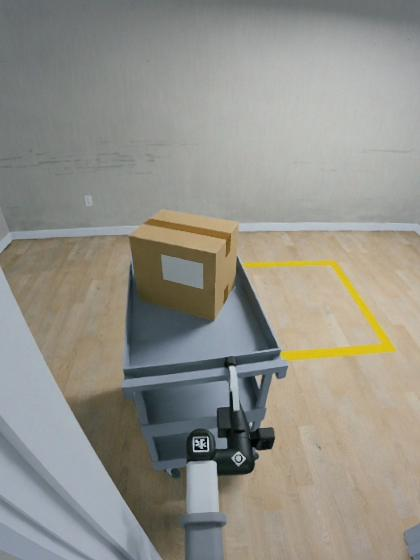

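Scene clock: 1584.30 s.
earlier move: r2 stopped
r1.base_odometry: x=-1.446 y=+1.558 heading=+2.942
r1.turned_by_wheels: +0.000
r1.turned_by_imu: +0.000
r1.base_tilt: forward=-1.6 right=+1.3
r1.lidar_m: 5.03 0.30 0.25 - 0.25 0.25 0.51 0.78 0.76 2.76 2.91 4.09
r1.base_status: not commanded
r1.joint_positions: lift_m=+0.127 arm_m=+0.000 wrist_yaw_rad=+3.092 wrist_pitch_rad=+0.002 wrist_roll_rad=+0.000 gripper_m=+0.056
r1.joint_status: not commanded
r1.measured_speeds: all 0
r1.motor_effort: lift_m=+20(20) arm_m=+4(5) wheel_0=-1(2) wheel_1=+4(4) wheel_2=-1(1)
r1.servo_current: wrist_yaw_rad=52(72) wrist_pitch_rad=39(52) wrist_roll_rad=65(65) gripper_m=46(46)
r1.hand_pose: x=-0.1129 y=+0.1016 z=+0.3046 quat_wxyz=(+0.025, -0.001, +0.000, +1.000) (m; r1's base frame)
r1.wrist_depth_mm: - 138 - 539 296 194 - / - 138 - 549 301 195 - / 114 138 231 559 301 196 162 / 132 148 - 564 304 197 - / 1336 1708 - 569 306 197 163 / 1205 1205 194 788 191 197 163 / 854 750 759 143 285 178 -
r2.base_odometry: x=-1.876 y=-3.613 heading=-2.348
r2.turned_by_wheels: -0.001
r2.turned_by_imu: +0.000
r2.base_tilt: forward=-0.6 right=+0.1
r2.lidar_m: 0.59 0.25 0.25 0.62 2.08 2.78 - 0.84 0.76 0.82 0.90 0.60
r2.base_status: translate_m stopped (by the wheels' count: +0.032 of +0.060); strafe_m stopped (by the wheels' count: +0.133 of +0.250)
r2.joint_positions: lift_m=+0.682 arm_m=+0.200 wrist_yaw_rad=+0.001 wrist_pitch_rad=+0.003 wrist_roll_rad=+1.569 gripper_m=-0.019
r2.joint_status: not commanded
r2.measured_speeds: all 0
r2.motor_effort: lift_m=+17(17) arm_m=-4(4) wheel_0=+2(15) wheel_1=+1(12) wheel_2=+1(12)
r2.servo_current: wrist_yaw_rad=39(65) wrist_pitch_rad=39(46) wrist_roll_rad=46(59) gripper_m=78(78)
r2.hand_pose: x=+0.6594 y=-0.0871 z=+0.8595 quat_wxyz=(+0.708, +0.706, +0.001, -0.001) (m; r2's base frame)
r2.wrist_depth_mm: - - - 185 189 1661 1182 / - - - 184 245 252 252 / - - - 182 241 1756 591 / - - 603 179 238 842 - / - - 466 177 235 820 - / - - 186 175 180 - - / - - 530 - - - -
pictures: none
No camera images: "cameras" was empty.

Call:
move(
  r2={"base":{"strafe_m":-0.13},"pace":"slow"},
  blocking=false,
  cameras=[],
)

Call:
wait(
  seconds=4,
  cameras=[],
)

Call:
move(
  r2={"base":{"translate_m":0.38},"pace":"slow"},
  blocking=false,
  cameras=[],
)

Call:
wait(
  seconds=7,
  cameras=["r2_head_camera","r2_head_left_camera"],
)

Scene clock: 1591.87 s.
move: r2 moving
r1: as last shown
r1.lidar_m: 5.04 0.33 0.25 - 0.25 0.25 0.51 0.76 0.74 2.78 2.88 4.11
r1.motor_effort: lift_m=+20(20) arm_m=+4(5) wheel_0=-2(2) wheel_1=+4(4) wheel_2=-1(1)
r1.servo_current: wrist_yaw_rad=39(59) wrist_pitch_rad=46(52) wrist_roll_rad=33(52) gripper_m=46(46)
r1.wrist_depth_mm: - 137 - 544 296 195 - / - 138 - 549 301 195 - / 113 138 229 554 303 196 162 / 132 148 - 559 304 196 - / 1708 1661 - 559 306 198 163 / 1205 1205 194 798 191 197 163 / 842 759 759 143 283 177 -
r2.base_odometry: x=-1.886 y=-3.603 heading=-2.347
r2.turned_by_wheels: +0.000
r2.turned_by_imu: +0.001
r2.base_tilt: forward=-0.7 right=+0.1
r2.lidar_m: 0.57 0.25 0.25 0.65 2.10 2.83 - 0.82 0.72 0.82 0.88 0.61
r2.base_status: strafe_m moving
r2.joint_positions: lift_m=+0.682 arm_m=+0.200 wrist_yaw_rad=+0.001 wrist_pitch_rad=+0.003 wrist_roll_rad=+1.569 gripper_m=-0.019
r2.joint_status: not commanded
r2.measured_speeds: translate_m=+0.000 strafe_m=-0.057 rotate_rad=+0.001 lift_m=+0.000 arm_m=+0.000 wrist_yaw_rad=+0.000 wrist_pitch_rad=+0.000 wrist_roll_rad=+0.000
r2.motor_effort: lift_m=+17(17) arm_m=-4(4) wheel_0=+10(10) wheel_1=-6(7) wheel_2=+0(1)
r2.servo_current: wrist_yaw_rad=52(52) wrist_pitch_rad=33(39) wrist_roll_rad=39(59) gripper_m=78(78)
r2.hand_pose: x=+0.6594 y=-0.0871 z=+0.8595 quat_wxyz=(+0.708, +0.706, +0.001, -0.001) (m; r2's base frame)
r2.wrist_depth_mm: - - - 186 187 1708 1182 / - - - 185 246 253 252 / - - - 182 242 1708 580 / - - 615 180 238 842 - / - - 466 178 236 820 - / - - 188 176 179 - - / - - 525 - - - -
pictures: none
No camera images: "cameras" was empty.

Scene clock: 1593.80 s.
earlier move: r2 done
r1.base_odometry: x=-1.446 y=+1.558 heading=+2.942
r1.turned_by_wheels: +0.000
r1.turned_by_imu: +0.000
r1.base_tilt: forward=-1.6 right=+1.3
r1.lidar_m: 5.02 0.35 0.25 - 0.25 0.25 0.53 0.65 0.63 2.77 2.90 4.08
r1.base_status: not commanded
r1.joint_positions: lift_m=+0.127 arm_m=+0.000 wrist_yaw_rad=+3.092 wrist_pitch_rad=+0.002 wrist_roll_rad=+0.000 gripper_m=+0.056
r1.joint_status: not commanded
r1.measured_speeds: all 0
r1.motor_effort: lift_m=+20(20) arm_m=+5(5) wheel_0=-1(2) wheel_1=+4(4) wheel_2=-1(1)
r1.servo_current: wrist_yaw_rad=59(65) wrist_pitch_rad=39(52) wrist_roll_rad=65(65) gripper_m=39(52)
r1.hand_pose: x=-0.1129 y=+0.1016 z=+0.3046 quat_wxyz=(+0.025, -0.001, +0.000, +1.000) (m; r1's base frame)
r1.wrist_depth_mm: - 138 - 544 297 193 - / - 138 - 549 298 195 - / 113 138 230 554 303 196 162 / 132 148 - 559 303 197 - / 820 1708 - 569 306 197 163 / 991 1182 193 798 191 197 163 / 788 750 750 143 283 178 -
r2.base_odometry: x=-1.968 y=-3.522 heading=-2.347
r2.turned_by_wheels: +0.000
r2.turned_by_imu: +0.001
r2.base_tilt: forward=-0.7 right=+0.1
r2.lidar_m: 0.56 0.38 0.30 0.66 2.22 3.01 - 0.69 0.66 0.70 0.76 0.67
r2.base_status: done
r2.joint_positions: lift_m=+0.682 arm_m=+0.200 wrist_yaw_rad=+0.004 wrist_pitch_rad=+0.003 wrist_roll_rad=+1.569 gripper_m=-0.019
r2.joint_status: not commanded
r2.measured_speeds: all 0
r2.motor_effort: lift_m=+17(17) arm_m=-4(4) wheel_0=+8(15) wheel_1=-3(8) wheel_2=+0(2)
r2.servo_current: wrist_yaw_rad=52(59) wrist_pitch_rad=46(46) wrist_roll_rad=46(59) gripper_m=65(78)
r2.hand_pose: x=+0.6597 y=-0.0861 z=+0.8595 quat_wxyz=(+0.708, +0.706, +0.003, +0.001) (m; r2's base frame)
r2.wrist_depth_mm: - - - 214 - 1661 1182 / - - - 216 272 277 1118 / - - - 198 258 1576 1182 / - - - 190 250 1863 - / - - 564 183 239 831 - / - 469 186 176 180 809 - / - - 473 - 224 - -
wait: 1.93 of 4 s (r2 has come to rest)
pictures: none
No camera images: "cameras" was empty.

Scene clock: 1594.30 s.
move: r2 moving
r1: as last shown
r1.base_tilt: forward=-1.6 right=+1.2
r1.lidar_m: 5.03 0.34 0.25 - 0.25 0.25 0.54 0.65 0.65 2.77 2.89 4.08
r1.motor_effort: lift_m=+20(20) arm_m=+4(5) wheel_0=-1(2) wheel_1=+4(4) wheel_2=-1(1)
r1.servo_current: wrist_yaw_rad=59(59) wrist_pitch_rad=39(52) wrist_roll_rad=46(65) gripper_m=39(46)
r1.wrist_depth_mm: - 138 - 544 296 193 - / - 138 - 549 301 195 - / 113 138 230 554 301 196 162 / 132 148 - 554 303 196 - / 809 1708 - 569 304 197 163 / 991 1205 194 788 191 198 162 / 798 750 750 143 286 178 -
r2.base_odometry: x=-1.977 y=-3.530 heading=-2.347
r2.turned_by_wheels: +0.000
r2.turned_by_imu: +0.000
r2.base_tilt: forward=-0.7 right=+0.1
r2.lidar_m: 0.53 0.39 0.29 0.61 2.23 3.00 - 0.68 0.66 0.70 0.76 0.65
r2.base_status: translate_m moving
r2.joint_positions: lift_m=+0.682 arm_m=+0.200 wrist_yaw_rad=+0.003 wrist_pitch_rad=+0.003 wrist_roll_rad=+1.569 gripper_m=-0.019
r2.joint_status: not commanded
r2.measured_speeds: translate_m=+0.049 strafe_m=+0.000 rotate_rad=-0.001 lift_m=+0.000 arm_m=+0.000 wrist_yaw_rad=-0.003 wrist_pitch_rad=+0.000 wrist_roll_rad=+0.000
r2.motor_effort: lift_m=+17(17) arm_m=-4(4) wheel_0=+7(13) wheel_1=+6(7) wheel_2=-11(11)
r2.servo_current: wrist_yaw_rad=46(59) wrist_pitch_rad=39(46) wrist_roll_rad=52(59) gripper_m=78(78)
r2.hand_pose: x=+0.6596 y=-0.0866 z=+0.8595 quat_wxyz=(+0.708, +0.706, +0.002, +0.000) (m; r2's base frame)
r2.wrist_depth_mm: - - - - - 1708 1160 / - - - 220 277 1464 1118 / - - - 202 266 1499 436 / - - - 192 254 1863 - / - - 591 185 241 778 - / - 484 189 176 180 798 - / - - 466 - 223 - -
pictures: none
No camera images: "cameras" was empty.

Scene clock: 1598.87 s.
earlier move: r2 done
r1.base_odometry: x=-1.446 y=+1.558 heading=+2.942
r1.turned_by_wheels: +0.000
r1.turned_by_imu: +0.000
r1.base_tilt: forward=-1.6 right=+1.3
r1.lidar_m: 5.02 0.33 0.25 - 0.25 0.25 0.50 0.94 1.17 2.77 2.92 4.10
r1.base_status: not commanded
r1.joint_positions: lift_m=+0.127 arm_m=+0.000 wrist_yaw_rad=+3.092 wrist_pitch_rad=+0.002 wrist_roll_rad=+0.000 gripper_m=+0.056
r1.joint_status: not commanded
r1.measured_speeds: all 0
r1.motor_effort: lift_m=+20(20) arm_m=+5(5) wheel_0=-1(2) wheel_1=+4(4) wheel_2=-1(1)
r1.servo_current: wrist_yaw_rad=46(65) wrist_pitch_rad=39(52) wrist_roll_rad=46(65) gripper_m=46(52)
r1.hand_pose: x=-0.1129 y=+0.1016 z=+0.3046 quat_wxyz=(+0.025, -0.001, +0.000, +1.000) (m; r1's base frame)
r1.wrist_depth_mm: - 138 - 549 296 193 - / - 138 - 549 300 195 - / 114 138 230 554 300 196 162 / 132 148 - 554 306 198 - / 917 1708 - 569 304 197 163 / 917 1098 195 798 191 197 163 / 854 750 768 143 283 178 -
r2.base_odometry: x=-2.234 y=-3.792 heading=-2.347
r2.turned_by_wheels: +0.000
r2.turned_by_imu: -0.002
r2.base_tilt: forward=-0.7 right=+0.1
r2.lidar_m: 0.40 0.47 2.26 0.34 0.27 3.91 - 0.93 0.72 0.73 2.71 0.73
r2.base_status: done
r2.joint_positions: lift_m=+0.682 arm_m=+0.200 wrist_yaw_rad=-0.004 wrist_pitch_rad=+0.003 wrist_roll_rad=+1.569 gripper_m=-0.019
r2.joint_status: not commanded
r2.measured_speeds: all 0
r2.motor_effort: lift_m=+17(17) arm_m=-4(4) wheel_0=+3(13) wheel_1=+4(7) wheel_2=-9(16)
r2.servo_current: wrist_yaw_rad=52(65) wrist_pitch_rad=46(52) wrist_roll_rad=46(59) gripper_m=78(85)
r2.hand_pose: x=+0.6589 y=-0.0887 z=+0.8595 quat_wxyz=(+0.708, +0.706, -0.001, -0.002) (m; r2's base frame)
r2.wrist_depth_mm: - - - - - 1661 1160 / - - - - - 1808 1160 / - - - 293 - 1756 1182 / - - - 227 320 1499 336 / - - - 195 258 1756 1182 / - - 189 162 180 1576 530 / - - - - 206 125 -
wait: 4.57 of 7 s (r2 has come to rest)
pictures: r2_head_camera, r2_head_left_camera
Images, in order (width x height): r2_head_camera 420x560, r2_head_left_camera 420x672.

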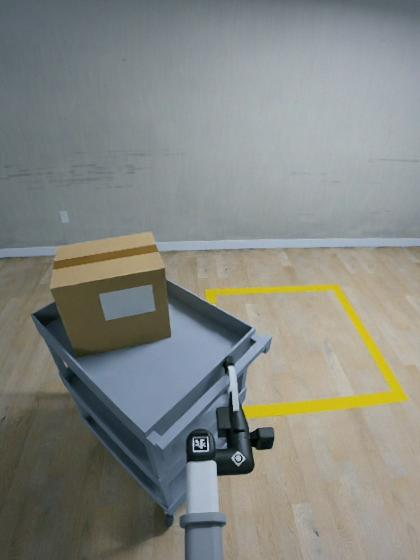

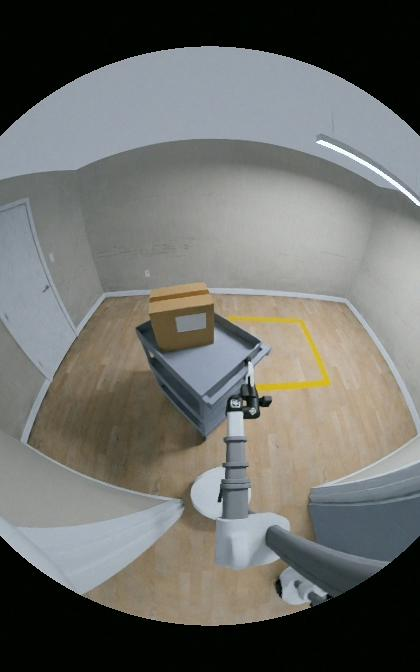

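Call:
move(
  r2={"base":{"translate_m":0.16,"strafe_m":0.0},"pace":"slow"},
  blocking=false,
  cameras=[],
)

Call:
wait(
  seconds=4,
  cameras=[],
)

Call:
move(
  r2={"base":{"translate_m":0.05,"strafe_m":0.6},"pace":"slow"},
  blocking=false,
  cameras=[],
)

Call:
wait(
  seconds=8,
  cameras=["r2_head_camera","r2_head_left_camera"],
)

Scene clock: 1607.90 s.
move: r2 moving
r1: as last shown
r1.lidar_m: 5.02 0.32 0.25 - 0.25 0.25 0.56 0.94 1.19 2.77 2.93 4.10
r1.motor_effort: lift_m=+20(20) arm_m=+5(5) wheel_0=-1(1) wheel_1=+4(4) wheel_2=-1(1)
r1.servo_current: wrist_yaw_rad=52(59) wrist_pitch_rad=46(46) wrist_roll_rad=65(65) gripper_m=46(46)
r1.wrist_depth_mm: - 138 - 544 296 194 - / - 138 - 549 301 195 - / 113 138 231 559 303 196 162 / 132 148 - 559 304 196 - / 917 1661 - 569 304 198 163 / 931 1078 194 798 191 197 163 / 842 750 759 143 285 178 -
r2.base_odometry: x=-2.243 y=-3.801 heading=-2.348
r2.turned_by_wheels: +0.000
r2.turned_by_imu: +0.000
r2.base_tilt: forward=-0.7 right=+0.1
r2.lidar_m: 0.40 0.47 2.22 0.42 0.29 4.05 - 0.95 0.72 0.71 2.70 0.72
r2.base_status: translate_m moving; strafe_m moving
r2.joint_positions: lift_m=+0.682 arm_m=+0.200 wrist_yaw_rad=-0.004 wrist_pitch_rad=+0.003 wrist_roll_rad=+1.569 gripper_m=-0.019
r2.joint_status: not commanded
r2.measured_speeds: translate_m=+0.048 strafe_m=+0.001 rotate_rad=-0.001 lift_m=+0.000 arm_m=+0.000 wrist_yaw_rad=+0.000 wrist_pitch_rad=+0.000 wrist_roll_rad=+0.000
r2.motor_effort: lift_m=+17(17) arm_m=-4(4) wheel_0=+8(8) wheel_1=+6(8) wheel_2=-11(14)
r2.servo_current: wrist_yaw_rad=65(65) wrist_pitch_rad=46(46) wrist_roll_rad=33(52) gripper_m=72(78)
r2.hand_pose: x=+0.6589 y=-0.0887 z=+0.8595 quat_wxyz=(+0.708, +0.706, -0.001, -0.002) (m; r2's base frame)
r2.wrist_depth_mm: - - - - - 1661 1160 / - - - - - 1808 1182 / - - - 294 - 1708 1182 / - - - 282 322 343 336 / - - - 195 258 1756 1205 / - - 187 166 180 1661 535 / - - 591 - 206 - -
pictures: none
No camera images: "cameras" was empty.

Scene clock: 1610.27 s.
earlier move: r2 done
r1.base_odometry: x=-1.446 y=+1.558 heading=+2.942
r1.turned_by_wheels: +0.000
r1.turned_by_imu: +0.000
r1.base_tilt: forward=-1.6 right=+1.3
r1.lidar_m: 5.02 0.33 0.25 - 0.25 0.25 0.53 1.06 1.18 2.76 2.89 4.07
r1.base_status: not commanded
r1.joint_positions: lift_m=+0.127 arm_m=+0.000 wrist_yaw_rad=+3.092 wrist_pitch_rad=+0.002 wrist_roll_rad=+0.000 gripper_m=+0.056
r1.joint_status: not commanded
r1.measured_speeds: all 0
r1.motor_effort: lift_m=+20(20) arm_m=+5(5) wheel_0=-2(2) wheel_1=+4(4) wheel_2=-1(1)
r1.servo_current: wrist_yaw_rad=39(72) wrist_pitch_rad=46(52) wrist_roll_rad=46(65) gripper_m=33(46)
r1.hand_pose: x=-0.1129 y=+0.1016 z=+0.3046 quat_wxyz=(+0.025, -0.001, +0.000, +1.000) (m; r1's base frame)
r1.wrist_depth_mm: - 137 - 544 296 193 - / - 138 - 554 300 195 - / 114 138 231 554 303 196 162 / 132 148 - 569 304 197 - / 1025 1205 - 574 306 197 163 / 1060 1118 193 798 191 196 162 / 842 759 750 143 283 178 -
r2.base_odometry: x=-2.346 y=-3.906 heading=-2.347
r2.turned_by_wheels: +0.001
r2.turned_by_imu: +0.001
r2.base_tilt: forward=-0.7 right=+0.1
r2.lidar_m: 0.41 0.45 2.22 1.00 0.35 0.36 - 1.07 0.77 0.93 2.71 2.70
r2.base_status: done
r2.joint_positions: lift_m=+0.682 arm_m=+0.200 wrist_yaw_rad=-0.001 wrist_pitch_rad=+0.003 wrist_roll_rad=+1.569 gripper_m=-0.019
r2.joint_status: not commanded
r2.measured_speeds: all 0
r2.motor_effort: lift_m=+17(17) arm_m=-4(4) wheel_0=+4(9) wheel_1=+6(8) wheel_2=-6(14)
r2.servo_current: wrist_yaw_rad=39(65) wrist_pitch_rad=46(46) wrist_roll_rad=52(59) gripper_m=72(85)
r2.hand_pose: x=+0.6592 y=-0.0877 z=+0.8595 quat_wxyz=(+0.708, +0.706, +0.001, -0.001) (m; r2's base frame)
r2.wrist_depth_mm: - - - - - 1863 1182 / - - - - - 1661 1182 / - - - 314 - 1756 1182 / - - - 246 342 347 349 / - - - 190 270 1756 1182 / - - 187 165 181 1618 484 / - - - - 202 1464 517
wait: 2.37 of 4 s (r2 has come to rest)
pictures: none
No camera images: "cameras" was empty.

Scene clock: 1610.77 s.
move: r2 moving
r1: as last shown
r1.lidar_m: 5.03 0.37 0.25 - 0.25 0.25 0.53 1.08 1.19 2.76 2.91 4.06
r1.servo_current: wrist_yaw_rad=59(72) wrist_pitch_rad=39(46) wrist_roll_rad=46(59) gripper_m=46(46)
r1.wrist_depth_mm: - 137 - 539 297 194 - / - 138 - 549 301 196 - / 114 138 230 549 301 196 162 / 132 148 - 564 304 196 - / 1042 1205 - 569 306 197 163 / 1042 1138 193 798 191 198 163 / 842 759 750 143 283 178 -
r2.base_odometry: x=-2.338 y=-3.917 heading=-2.348
r2.turned_by_wheels: -0.001
r2.turned_by_imu: -0.001
r2.base_tilt: forward=-0.7 right=+0.1
r2.lidar_m: 0.40 0.43 2.20 1.05 0.34 0.37 - 1.08 0.78 0.88 2.72 0.78
r2.base_status: translate_m moving; strafe_m moving
r2.joint_positions: lift_m=+0.682 arm_m=+0.200 wrist_yaw_rad=-0.001 wrist_pitch_rad=+0.003 wrist_roll_rad=+1.569 gripper_m=-0.019
r2.joint_status: not commanded
r2.measured_speeds: translate_m=+0.005 strafe_m=+0.053 rotate_rad=+0.000 lift_m=+0.000 arm_m=+0.000 wrist_yaw_rad=+0.000 wrist_pitch_rad=+0.000 wrist_roll_rad=+0.000
r2.motor_effort: lift_m=+17(17) arm_m=-4(4) wheel_0=-11(12) wheel_1=+9(10) wheel_2=-10(10)
r2.servo_current: wrist_yaw_rad=39(52) wrist_pitch_rad=39(46) wrist_roll_rad=46(59) gripper_m=78(78)
r2.hand_pose: x=+0.6592 y=-0.0877 z=+0.8595 quat_wxyz=(+0.708, +0.706, +0.001, -0.001) (m; r2's base frame)
r2.wrist_depth_mm: - - - - - 1808 1160 / - - - - - 1708 1182 / - - - 314 - 1708 1205 / - - - 247 342 343 349 / - - - 189 270 1756 1182 / - - 189 158 181 1576 484 / - - - - 201 521 504
pictures: none
No camera images: "cameras" was empty.

Scene clock: 1617.47 s.
earlier move: r2 done
r1.base_odometry: x=-1.446 y=+1.558 heading=+2.942
r1.turned_by_wheels: +0.000
r1.turned_by_imu: +0.000
r1.base_tilt: forward=-1.6 right=+1.2
r1.lidar_m: 5.03 0.33 0.25 - 0.25 0.25 0.54 1.22 1.18 2.76 2.91 4.12
r1.base_status: not commanded
r1.joint_positions: lift_m=+0.127 arm_m=+0.000 wrist_yaw_rad=+3.092 wrist_pitch_rad=+0.002 wrist_roll_rad=+0.000 gripper_m=+0.056
r1.joint_status: not commanded
r1.measured_speeds: all 0
r1.motor_effort: lift_m=+20(20) arm_m=+4(5) wheel_0=-2(2) wheel_1=+4(4) wheel_2=-1(1)
r1.servo_current: wrist_yaw_rad=46(78) wrist_pitch_rad=39(52) wrist_roll_rad=52(72) gripper_m=39(52)
r1.hand_pose: x=-0.1129 y=+0.1016 z=+0.3046 quat_wxyz=(+0.025, -0.001, +0.000, +1.000) (m; r1's base frame)
r1.wrist_depth_mm: - 138 - 549 297 193 - / - 138 - 549 301 196 - / 114 138 231 554 303 195 162 / 132 148 - 559 304 196 - / 1808 - - 569 304 197 163 / 1205 1205 193 778 191 198 163 / 842 759 750 143 283 178 -
r2.base_odometry: x=-1.954 y=-4.362 heading=-2.348
r2.turned_by_wheels: +0.000
r2.turned_by_imu: -0.001
r2.base_tilt: forward=-0.6 right=+0.1
r2.lidar_m: 0.50 0.51 1.62 1.28 0.44 0.31 0.28 0.31 0.41 1.39 3.32 0.67
r2.base_status: done
r2.joint_positions: lift_m=+0.682 arm_m=+0.200 wrist_yaw_rad=-0.004 wrist_pitch_rad=+0.003 wrist_roll_rad=+1.569 gripper_m=-0.019
r2.joint_status: not commanded
r2.measured_speeds: all 0
r2.motor_effort: lift_m=+17(17) arm_m=-3(4) wheel_0=-6(15) wheel_1=+3(10) wheel_2=-7(10)
r2.servo_current: wrist_yaw_rad=46(65) wrist_pitch_rad=46(46) wrist_roll_rad=46(65) gripper_m=72(78)
r2.hand_pose: x=+0.6590 y=-0.0885 z=+0.8595 quat_wxyz=(+0.708, +0.706, +0.000, -0.002) (m; r2's base frame)
r2.wrist_depth_mm: - - - 238 - 1808 1182 / - - - 242 290 1499 1138 / - - - 209 281 1537 1098 / - - - 196 257 1921 535 / - - 654 185 241 778 - / - - 187 173 171 - - / - - 452 - 220 - -
wait: 6.70 of 8 s (r2 has come to rest)
pictures: r2_head_camera, r2_head_left_camera
Images, in order (width x height): r2_head_camera 420x560, r2_head_left_camera 420x672.

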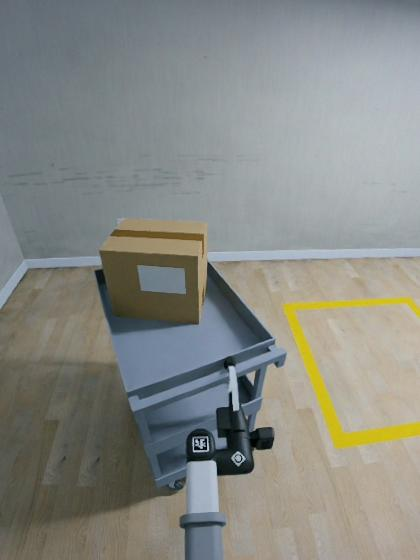

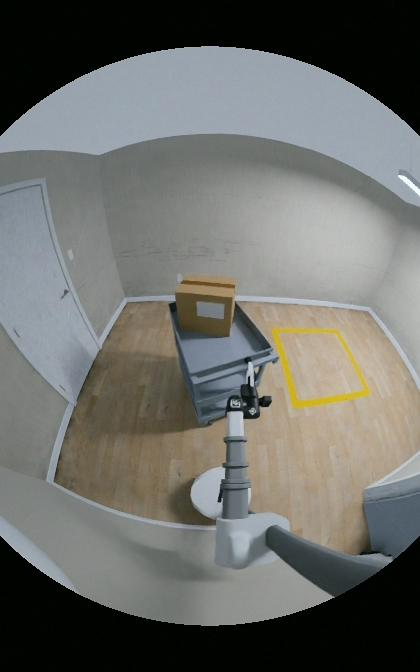

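Call:
move(
  r2={"base":{"translate_m":0.1,"strafe_m":-0.6},"pace":"slow"},
  blocking=false,
  cameras=[],
)

Call:
wait(
  seconds=8,
  cameras=[],
)

Call:
move(
  r2={"base":{"rotate_rad":0.35},"pace":"slow"},
  blocking=false,
  cameras=[],
)

Call:
wait(
  seconds=5,
  cameras=["r2_head_camera","r2_head_left_camera"],
)

Scene clock: 1652.40 s.
move: r2 moving
r1: as last shown
r1.base_tilt: forward=-1.6 right=+1.3
r1.lidar_m: 5.00 0.36 0.25 - 0.25 0.25 0.54 1.23 1.20 2.77 2.89 4.09
r1.motor_effort: lift_m=+20(20) arm_m=+5(5) wheel_0=-1(1) wheel_1=+4(4) wheel_2=-1(1)
r1.servo_current: wrist_yaw_rad=52(65) wrist_pitch_rad=39(52) wrist_roll_rad=59(65) gripper_m=46(46)
r1.wrist_depth_mm: - 137 - 544 296 193 - / - 138 - 549 301 195 - / 113 138 231 554 303 195 162 / 132 148 - 564 303 196 - / 1863 - - 569 304 196 163 / 1182 1205 193 788 191 196 163 / 842 768 750 143 282 178 -
r2.base_odometry: x=-1.964 y=-4.355 heading=-2.348
r2.turned_by_wheels: +0.000
r2.turned_by_imu: +0.000
r2.base_tilt: forward=-0.7 right=+0.0
r2.lidar_m: 0.52 0.53 1.63 1.33 0.45 0.30 0.28 0.31 0.42 1.35 3.31 0.66
r2.base_status: translate_m moving; strafe_m moving
r2.joint_positions: lift_m=+0.682 arm_m=+0.200 wrist_yaw_rad=-0.001 wrist_pitch_rad=+0.003 wrist_roll_rad=+1.569 gripper_m=-0.019
r2.joint_status: not commanded
r2.measured_speeds: translate_m=+0.010 strafe_m=-0.051 rotate_rad=+0.000 lift_m=+0.000 arm_m=+0.000 wrist_yaw_rad=+0.016 wrist_pitch_rad=+0.000 wrist_roll_rad=+0.000
r2.motor_effort: lift_m=+17(17) arm_m=-4(4) wheel_0=+9(9) wheel_1=-4(7) wheel_2=-9(9)
r2.servo_current: wrist_yaw_rad=46(52) wrist_pitch_rad=39(46) wrist_roll_rad=46(52) gripper_m=78(78)
r2.hand_pose: x=+0.6592 y=-0.0878 z=+0.8595 quat_wxyz=(+0.708, +0.706, +0.000, -0.001) (m; r2's base frame)
r2.wrist_depth_mm: - - - - - 1808 1182 / - - - 239 289 1464 1098 / - - - 210 279 1499 1078 / - - - 197 256 1708 - / - - 647 186 242 768 - / - - 189 174 178 - - / - - 455 - 219 - -
pictures: none
No camera images: "cameras" was empty.

Scene clock: 1659.20 s.
earlier move: r2 done
r1.base_odometry: x=-1.446 y=+1.558 heading=+2.942
r1.turned_by_wheels: +0.000
r1.turned_by_imu: +0.000
r1.base_tilt: forward=-1.6 right=+1.3
r1.lidar_m: 5.04 0.32 0.25 - 0.25 0.25 0.52 1.21 1.16 2.77 2.91 4.08
r1.base_status: not commanded
r1.joint_positions: lift_m=+0.127 arm_m=+0.000 wrist_yaw_rad=+3.092 wrist_pitch_rad=+0.002 wrist_roll_rad=+0.000 gripper_m=+0.056
r1.joint_status: not commanded
r1.measured_speeds: all 0
r1.motor_effort: lift_m=+20(20) arm_m=+5(5) wheel_0=-1(2) wheel_1=+4(4) wheel_2=-1(1)
r1.servo_current: wrist_yaw_rad=59(72) wrist_pitch_rad=46(52) wrist_roll_rad=72(72) gripper_m=33(52)
r1.hand_pose: x=-0.1129 y=+0.1016 z=+0.3046 quat_wxyz=(+0.025, -0.001, +0.000, +1.000) (m; r1's base frame)
r1.wrist_depth_mm: - 138 - 544 297 193 - / - 138 - 549 301 195 - / 114 138 231 559 301 196 162 / 132 148 - 559 304 197 - / 1182 1255 - 569 306 197 163 / 1205 1229 194 798 191 198 163 / 842 759 759 143 285 178 -
r2.base_odometry: x=-2.451 y=-4.013 heading=-2.347
r2.turned_by_wheels: +0.001
r2.turned_by_imu: +0.006
r2.base_tilt: forward=-0.7 right=+0.1
r2.lidar_m: 0.40 0.40 2.22 1.65 0.57 0.47 - 1.04 0.85 1.45 2.68 2.52
r2.base_status: done
r2.joint_positions: lift_m=+0.682 arm_m=+0.200 wrist_yaw_rad=+0.013 wrist_pitch_rad=+0.003 wrist_roll_rad=+1.569 gripper_m=-0.019
r2.joint_status: not commanded
r2.measured_speeds: all 0
r2.motor_effort: lift_m=+17(17) arm_m=-4(4) wheel_0=+10(17) wheel_1=-2(7) wheel_2=-2(9)
r2.servo_current: wrist_yaw_rad=65(85) wrist_pitch_rad=46(46) wrist_roll_rad=46(72) gripper_m=72(78)
r2.hand_pose: x=+0.6604 y=-0.0838 z=+0.8595 quat_wxyz=(+0.708, +0.706, +0.005, +0.003) (m; r2's base frame)
r2.wrist_depth_mm: - - - - - 1661 1160 / - - - - - 1708 1182 / - - - 306 - 1708 1138 / - - - 258 342 353 345 / - - - 203 287 1576 1182 / - - 198 167 181 1618 1229 / - - - - 197 1397 500
wait: 6.80 of 8 s (r2 has come to rest)
pictures: none
No camera images: "cameras" was empty.

Scene clock: 1659.70 s.
move: r2 moving
r1: as last shown
r1.lidar_m: 5.01 0.36 0.25 - 0.25 0.25 0.53 1.19 1.20 2.76 2.91 4.09
r1.motor_effort: lift_m=+20(20) arm_m=+4(5) wheel_0=-1(2) wheel_1=+4(4) wheel_2=-1(1)
r1.servo_current: wrist_yaw_rad=46(59) wrist_pitch_rad=39(46) wrist_roll_rad=33(65) gripper_m=39(46)
r1.wrist_depth_mm: - 137 - 544 297 193 - / - 138 - 554 300 195 - / 114 138 230 559 301 196 162 / 132 148 - 564 304 197 - / 1182 1229 - 564 304 196 163 / 1138 1182 193 788 190 196 163 / 842 750 750 143 283 178 -
r2.base_odometry: x=-2.451 y=-4.013 heading=-2.226
r2.turned_by_wheels: +0.122
r2.turned_by_imu: +0.117
r2.base_tilt: forward=-0.7 right=+0.1
r2.lidar_m: 0.40 0.44 2.18 1.13 0.50 0.46 1.29 0.94 0.82 2.50 2.79 0.74
r2.base_status: rotate_rad moving
r2.joint_positions: lift_m=+0.682 arm_m=+0.200 wrist_yaw_rad=-0.014 wrist_pitch_rad=+0.003 wrist_roll_rad=+1.569 gripper_m=-0.019
r2.joint_status: not commanded
r2.measured_speeds: translate_m=-0.001 strafe_m=-0.001 rotate_rad=+0.479 lift_m=+0.000 arm_m=-0.001 wrist_yaw_rad=-0.089 wrist_pitch_rad=+0.000 wrist_roll_rad=+0.000
r2.motor_effort: lift_m=+17(17) arm_m=+1(4) wheel_0=-14(17) wheel_1=-12(12) wheel_2=-21(21)
r2.servo_current: wrist_yaw_rad=85(85) wrist_pitch_rad=46(46) wrist_roll_rad=52(59) gripper_m=72(78)
r2.hand_pose: x=+0.6579 y=-0.0916 z=+0.8595 quat_wxyz=(+0.708, +0.706, -0.004, -0.006) (m; r2's base frame)
r2.wrist_depth_mm: - - - - - 1708 1098 / - - - - - 1661 1160 / - - - 300 - 1708 1182 / - - - 231 327 343 345 / - - - 182 258 1708 1255 / - - 187 150 180 1618 488 / - - - - 198 - -
pictures: none
No camera images: "cameras" was empty.

Scene clock: 1661.30 s.
earlier move: r2 done
r1.base_odometry: x=-1.446 y=+1.558 heading=+2.942
r1.turned_by_wheels: +0.000
r1.turned_by_imu: +0.000
r1.base_tilt: forward=-1.6 right=+1.3
r1.lidar_m: 5.02 0.34 0.25 - 0.25 0.25 0.53 1.20 1.15 2.77 2.91 4.07
r1.base_status: not commanded
r1.joint_positions: lift_m=+0.127 arm_m=+0.000 wrist_yaw_rad=+3.092 wrist_pitch_rad=+0.002 wrist_roll_rad=+0.000 gripper_m=+0.056
r1.joint_status: not commanded
r1.measured_speeds: all 0
r1.motor_effort: lift_m=+20(20) arm_m=+5(5) wheel_0=-1(2) wheel_1=+4(4) wheel_2=-1(1)
r1.servo_current: wrist_yaw_rad=46(78) wrist_pitch_rad=46(52) wrist_roll_rad=39(65) gripper_m=39(52)
r1.hand_pose: x=-0.1129 y=+0.1016 z=+0.3046 quat_wxyz=(+0.025, -0.001, +0.000, +1.000) (m; r1's base frame)
r1.wrist_depth_mm: - 138 - 549 298 193 - / - 138 - 549 301 195 - / 113 138 230 554 301 196 162 / 132 148 - 559 304 196 - / 1205 1255 - 574 303 197 163 / 1138 1205 194 798 191 196 163 / 842 750 768 143 285 178 -
r2.base_odometry: x=-2.451 y=-4.013 heading=-1.998
r2.turned_by_wheels: +0.228
r2.turned_by_imu: +0.199
r2.base_tilt: forward=-0.7 right=+0.1
r2.lidar_m: 0.46 0.50 2.17 0.75 0.46 6.35 1.22 0.82 0.85 2.60 2.73 0.70
r2.base_status: done
r2.joint_positions: lift_m=+0.682 arm_m=+0.200 wrist_yaw_rad=-0.003 wrist_pitch_rad=+0.003 wrist_roll_rad=+1.569 gripper_m=-0.019
r2.joint_status: not commanded
r2.measured_speeds: all 0
r2.motor_effort: lift_m=+17(17) arm_m=-4(8) wheel_0=-1(20) wheel_1=-1(13) wheel_2=-1(27)
r2.servo_current: wrist_yaw_rad=46(137) wrist_pitch_rad=46(46) wrist_roll_rad=59(59) gripper_m=78(78)
r2.hand_pose: x=+0.6591 y=-0.0883 z=+0.8595 quat_wxyz=(+0.708, +0.706, +0.000, -0.002) (m; r2's base frame)
r2.wrist_depth_mm: - - - 255 - 1618 1229 / - - - 245 - 1708 1160 / - - - 223 293 312 312 / - - - 204 265 1756 508 / - - - 188 245 1661 - / - - 187 173 178 - - / - - 433 - 216 - -
wait: 1.60 of 5 s (r2 has come to rest)
pictures: r2_head_camera, r2_head_left_camera
Images, in order (width x height): r2_head_camera 420x560, r2_head_left_camera 420x672.

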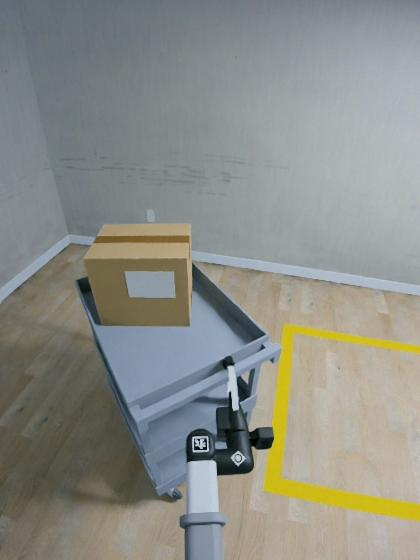

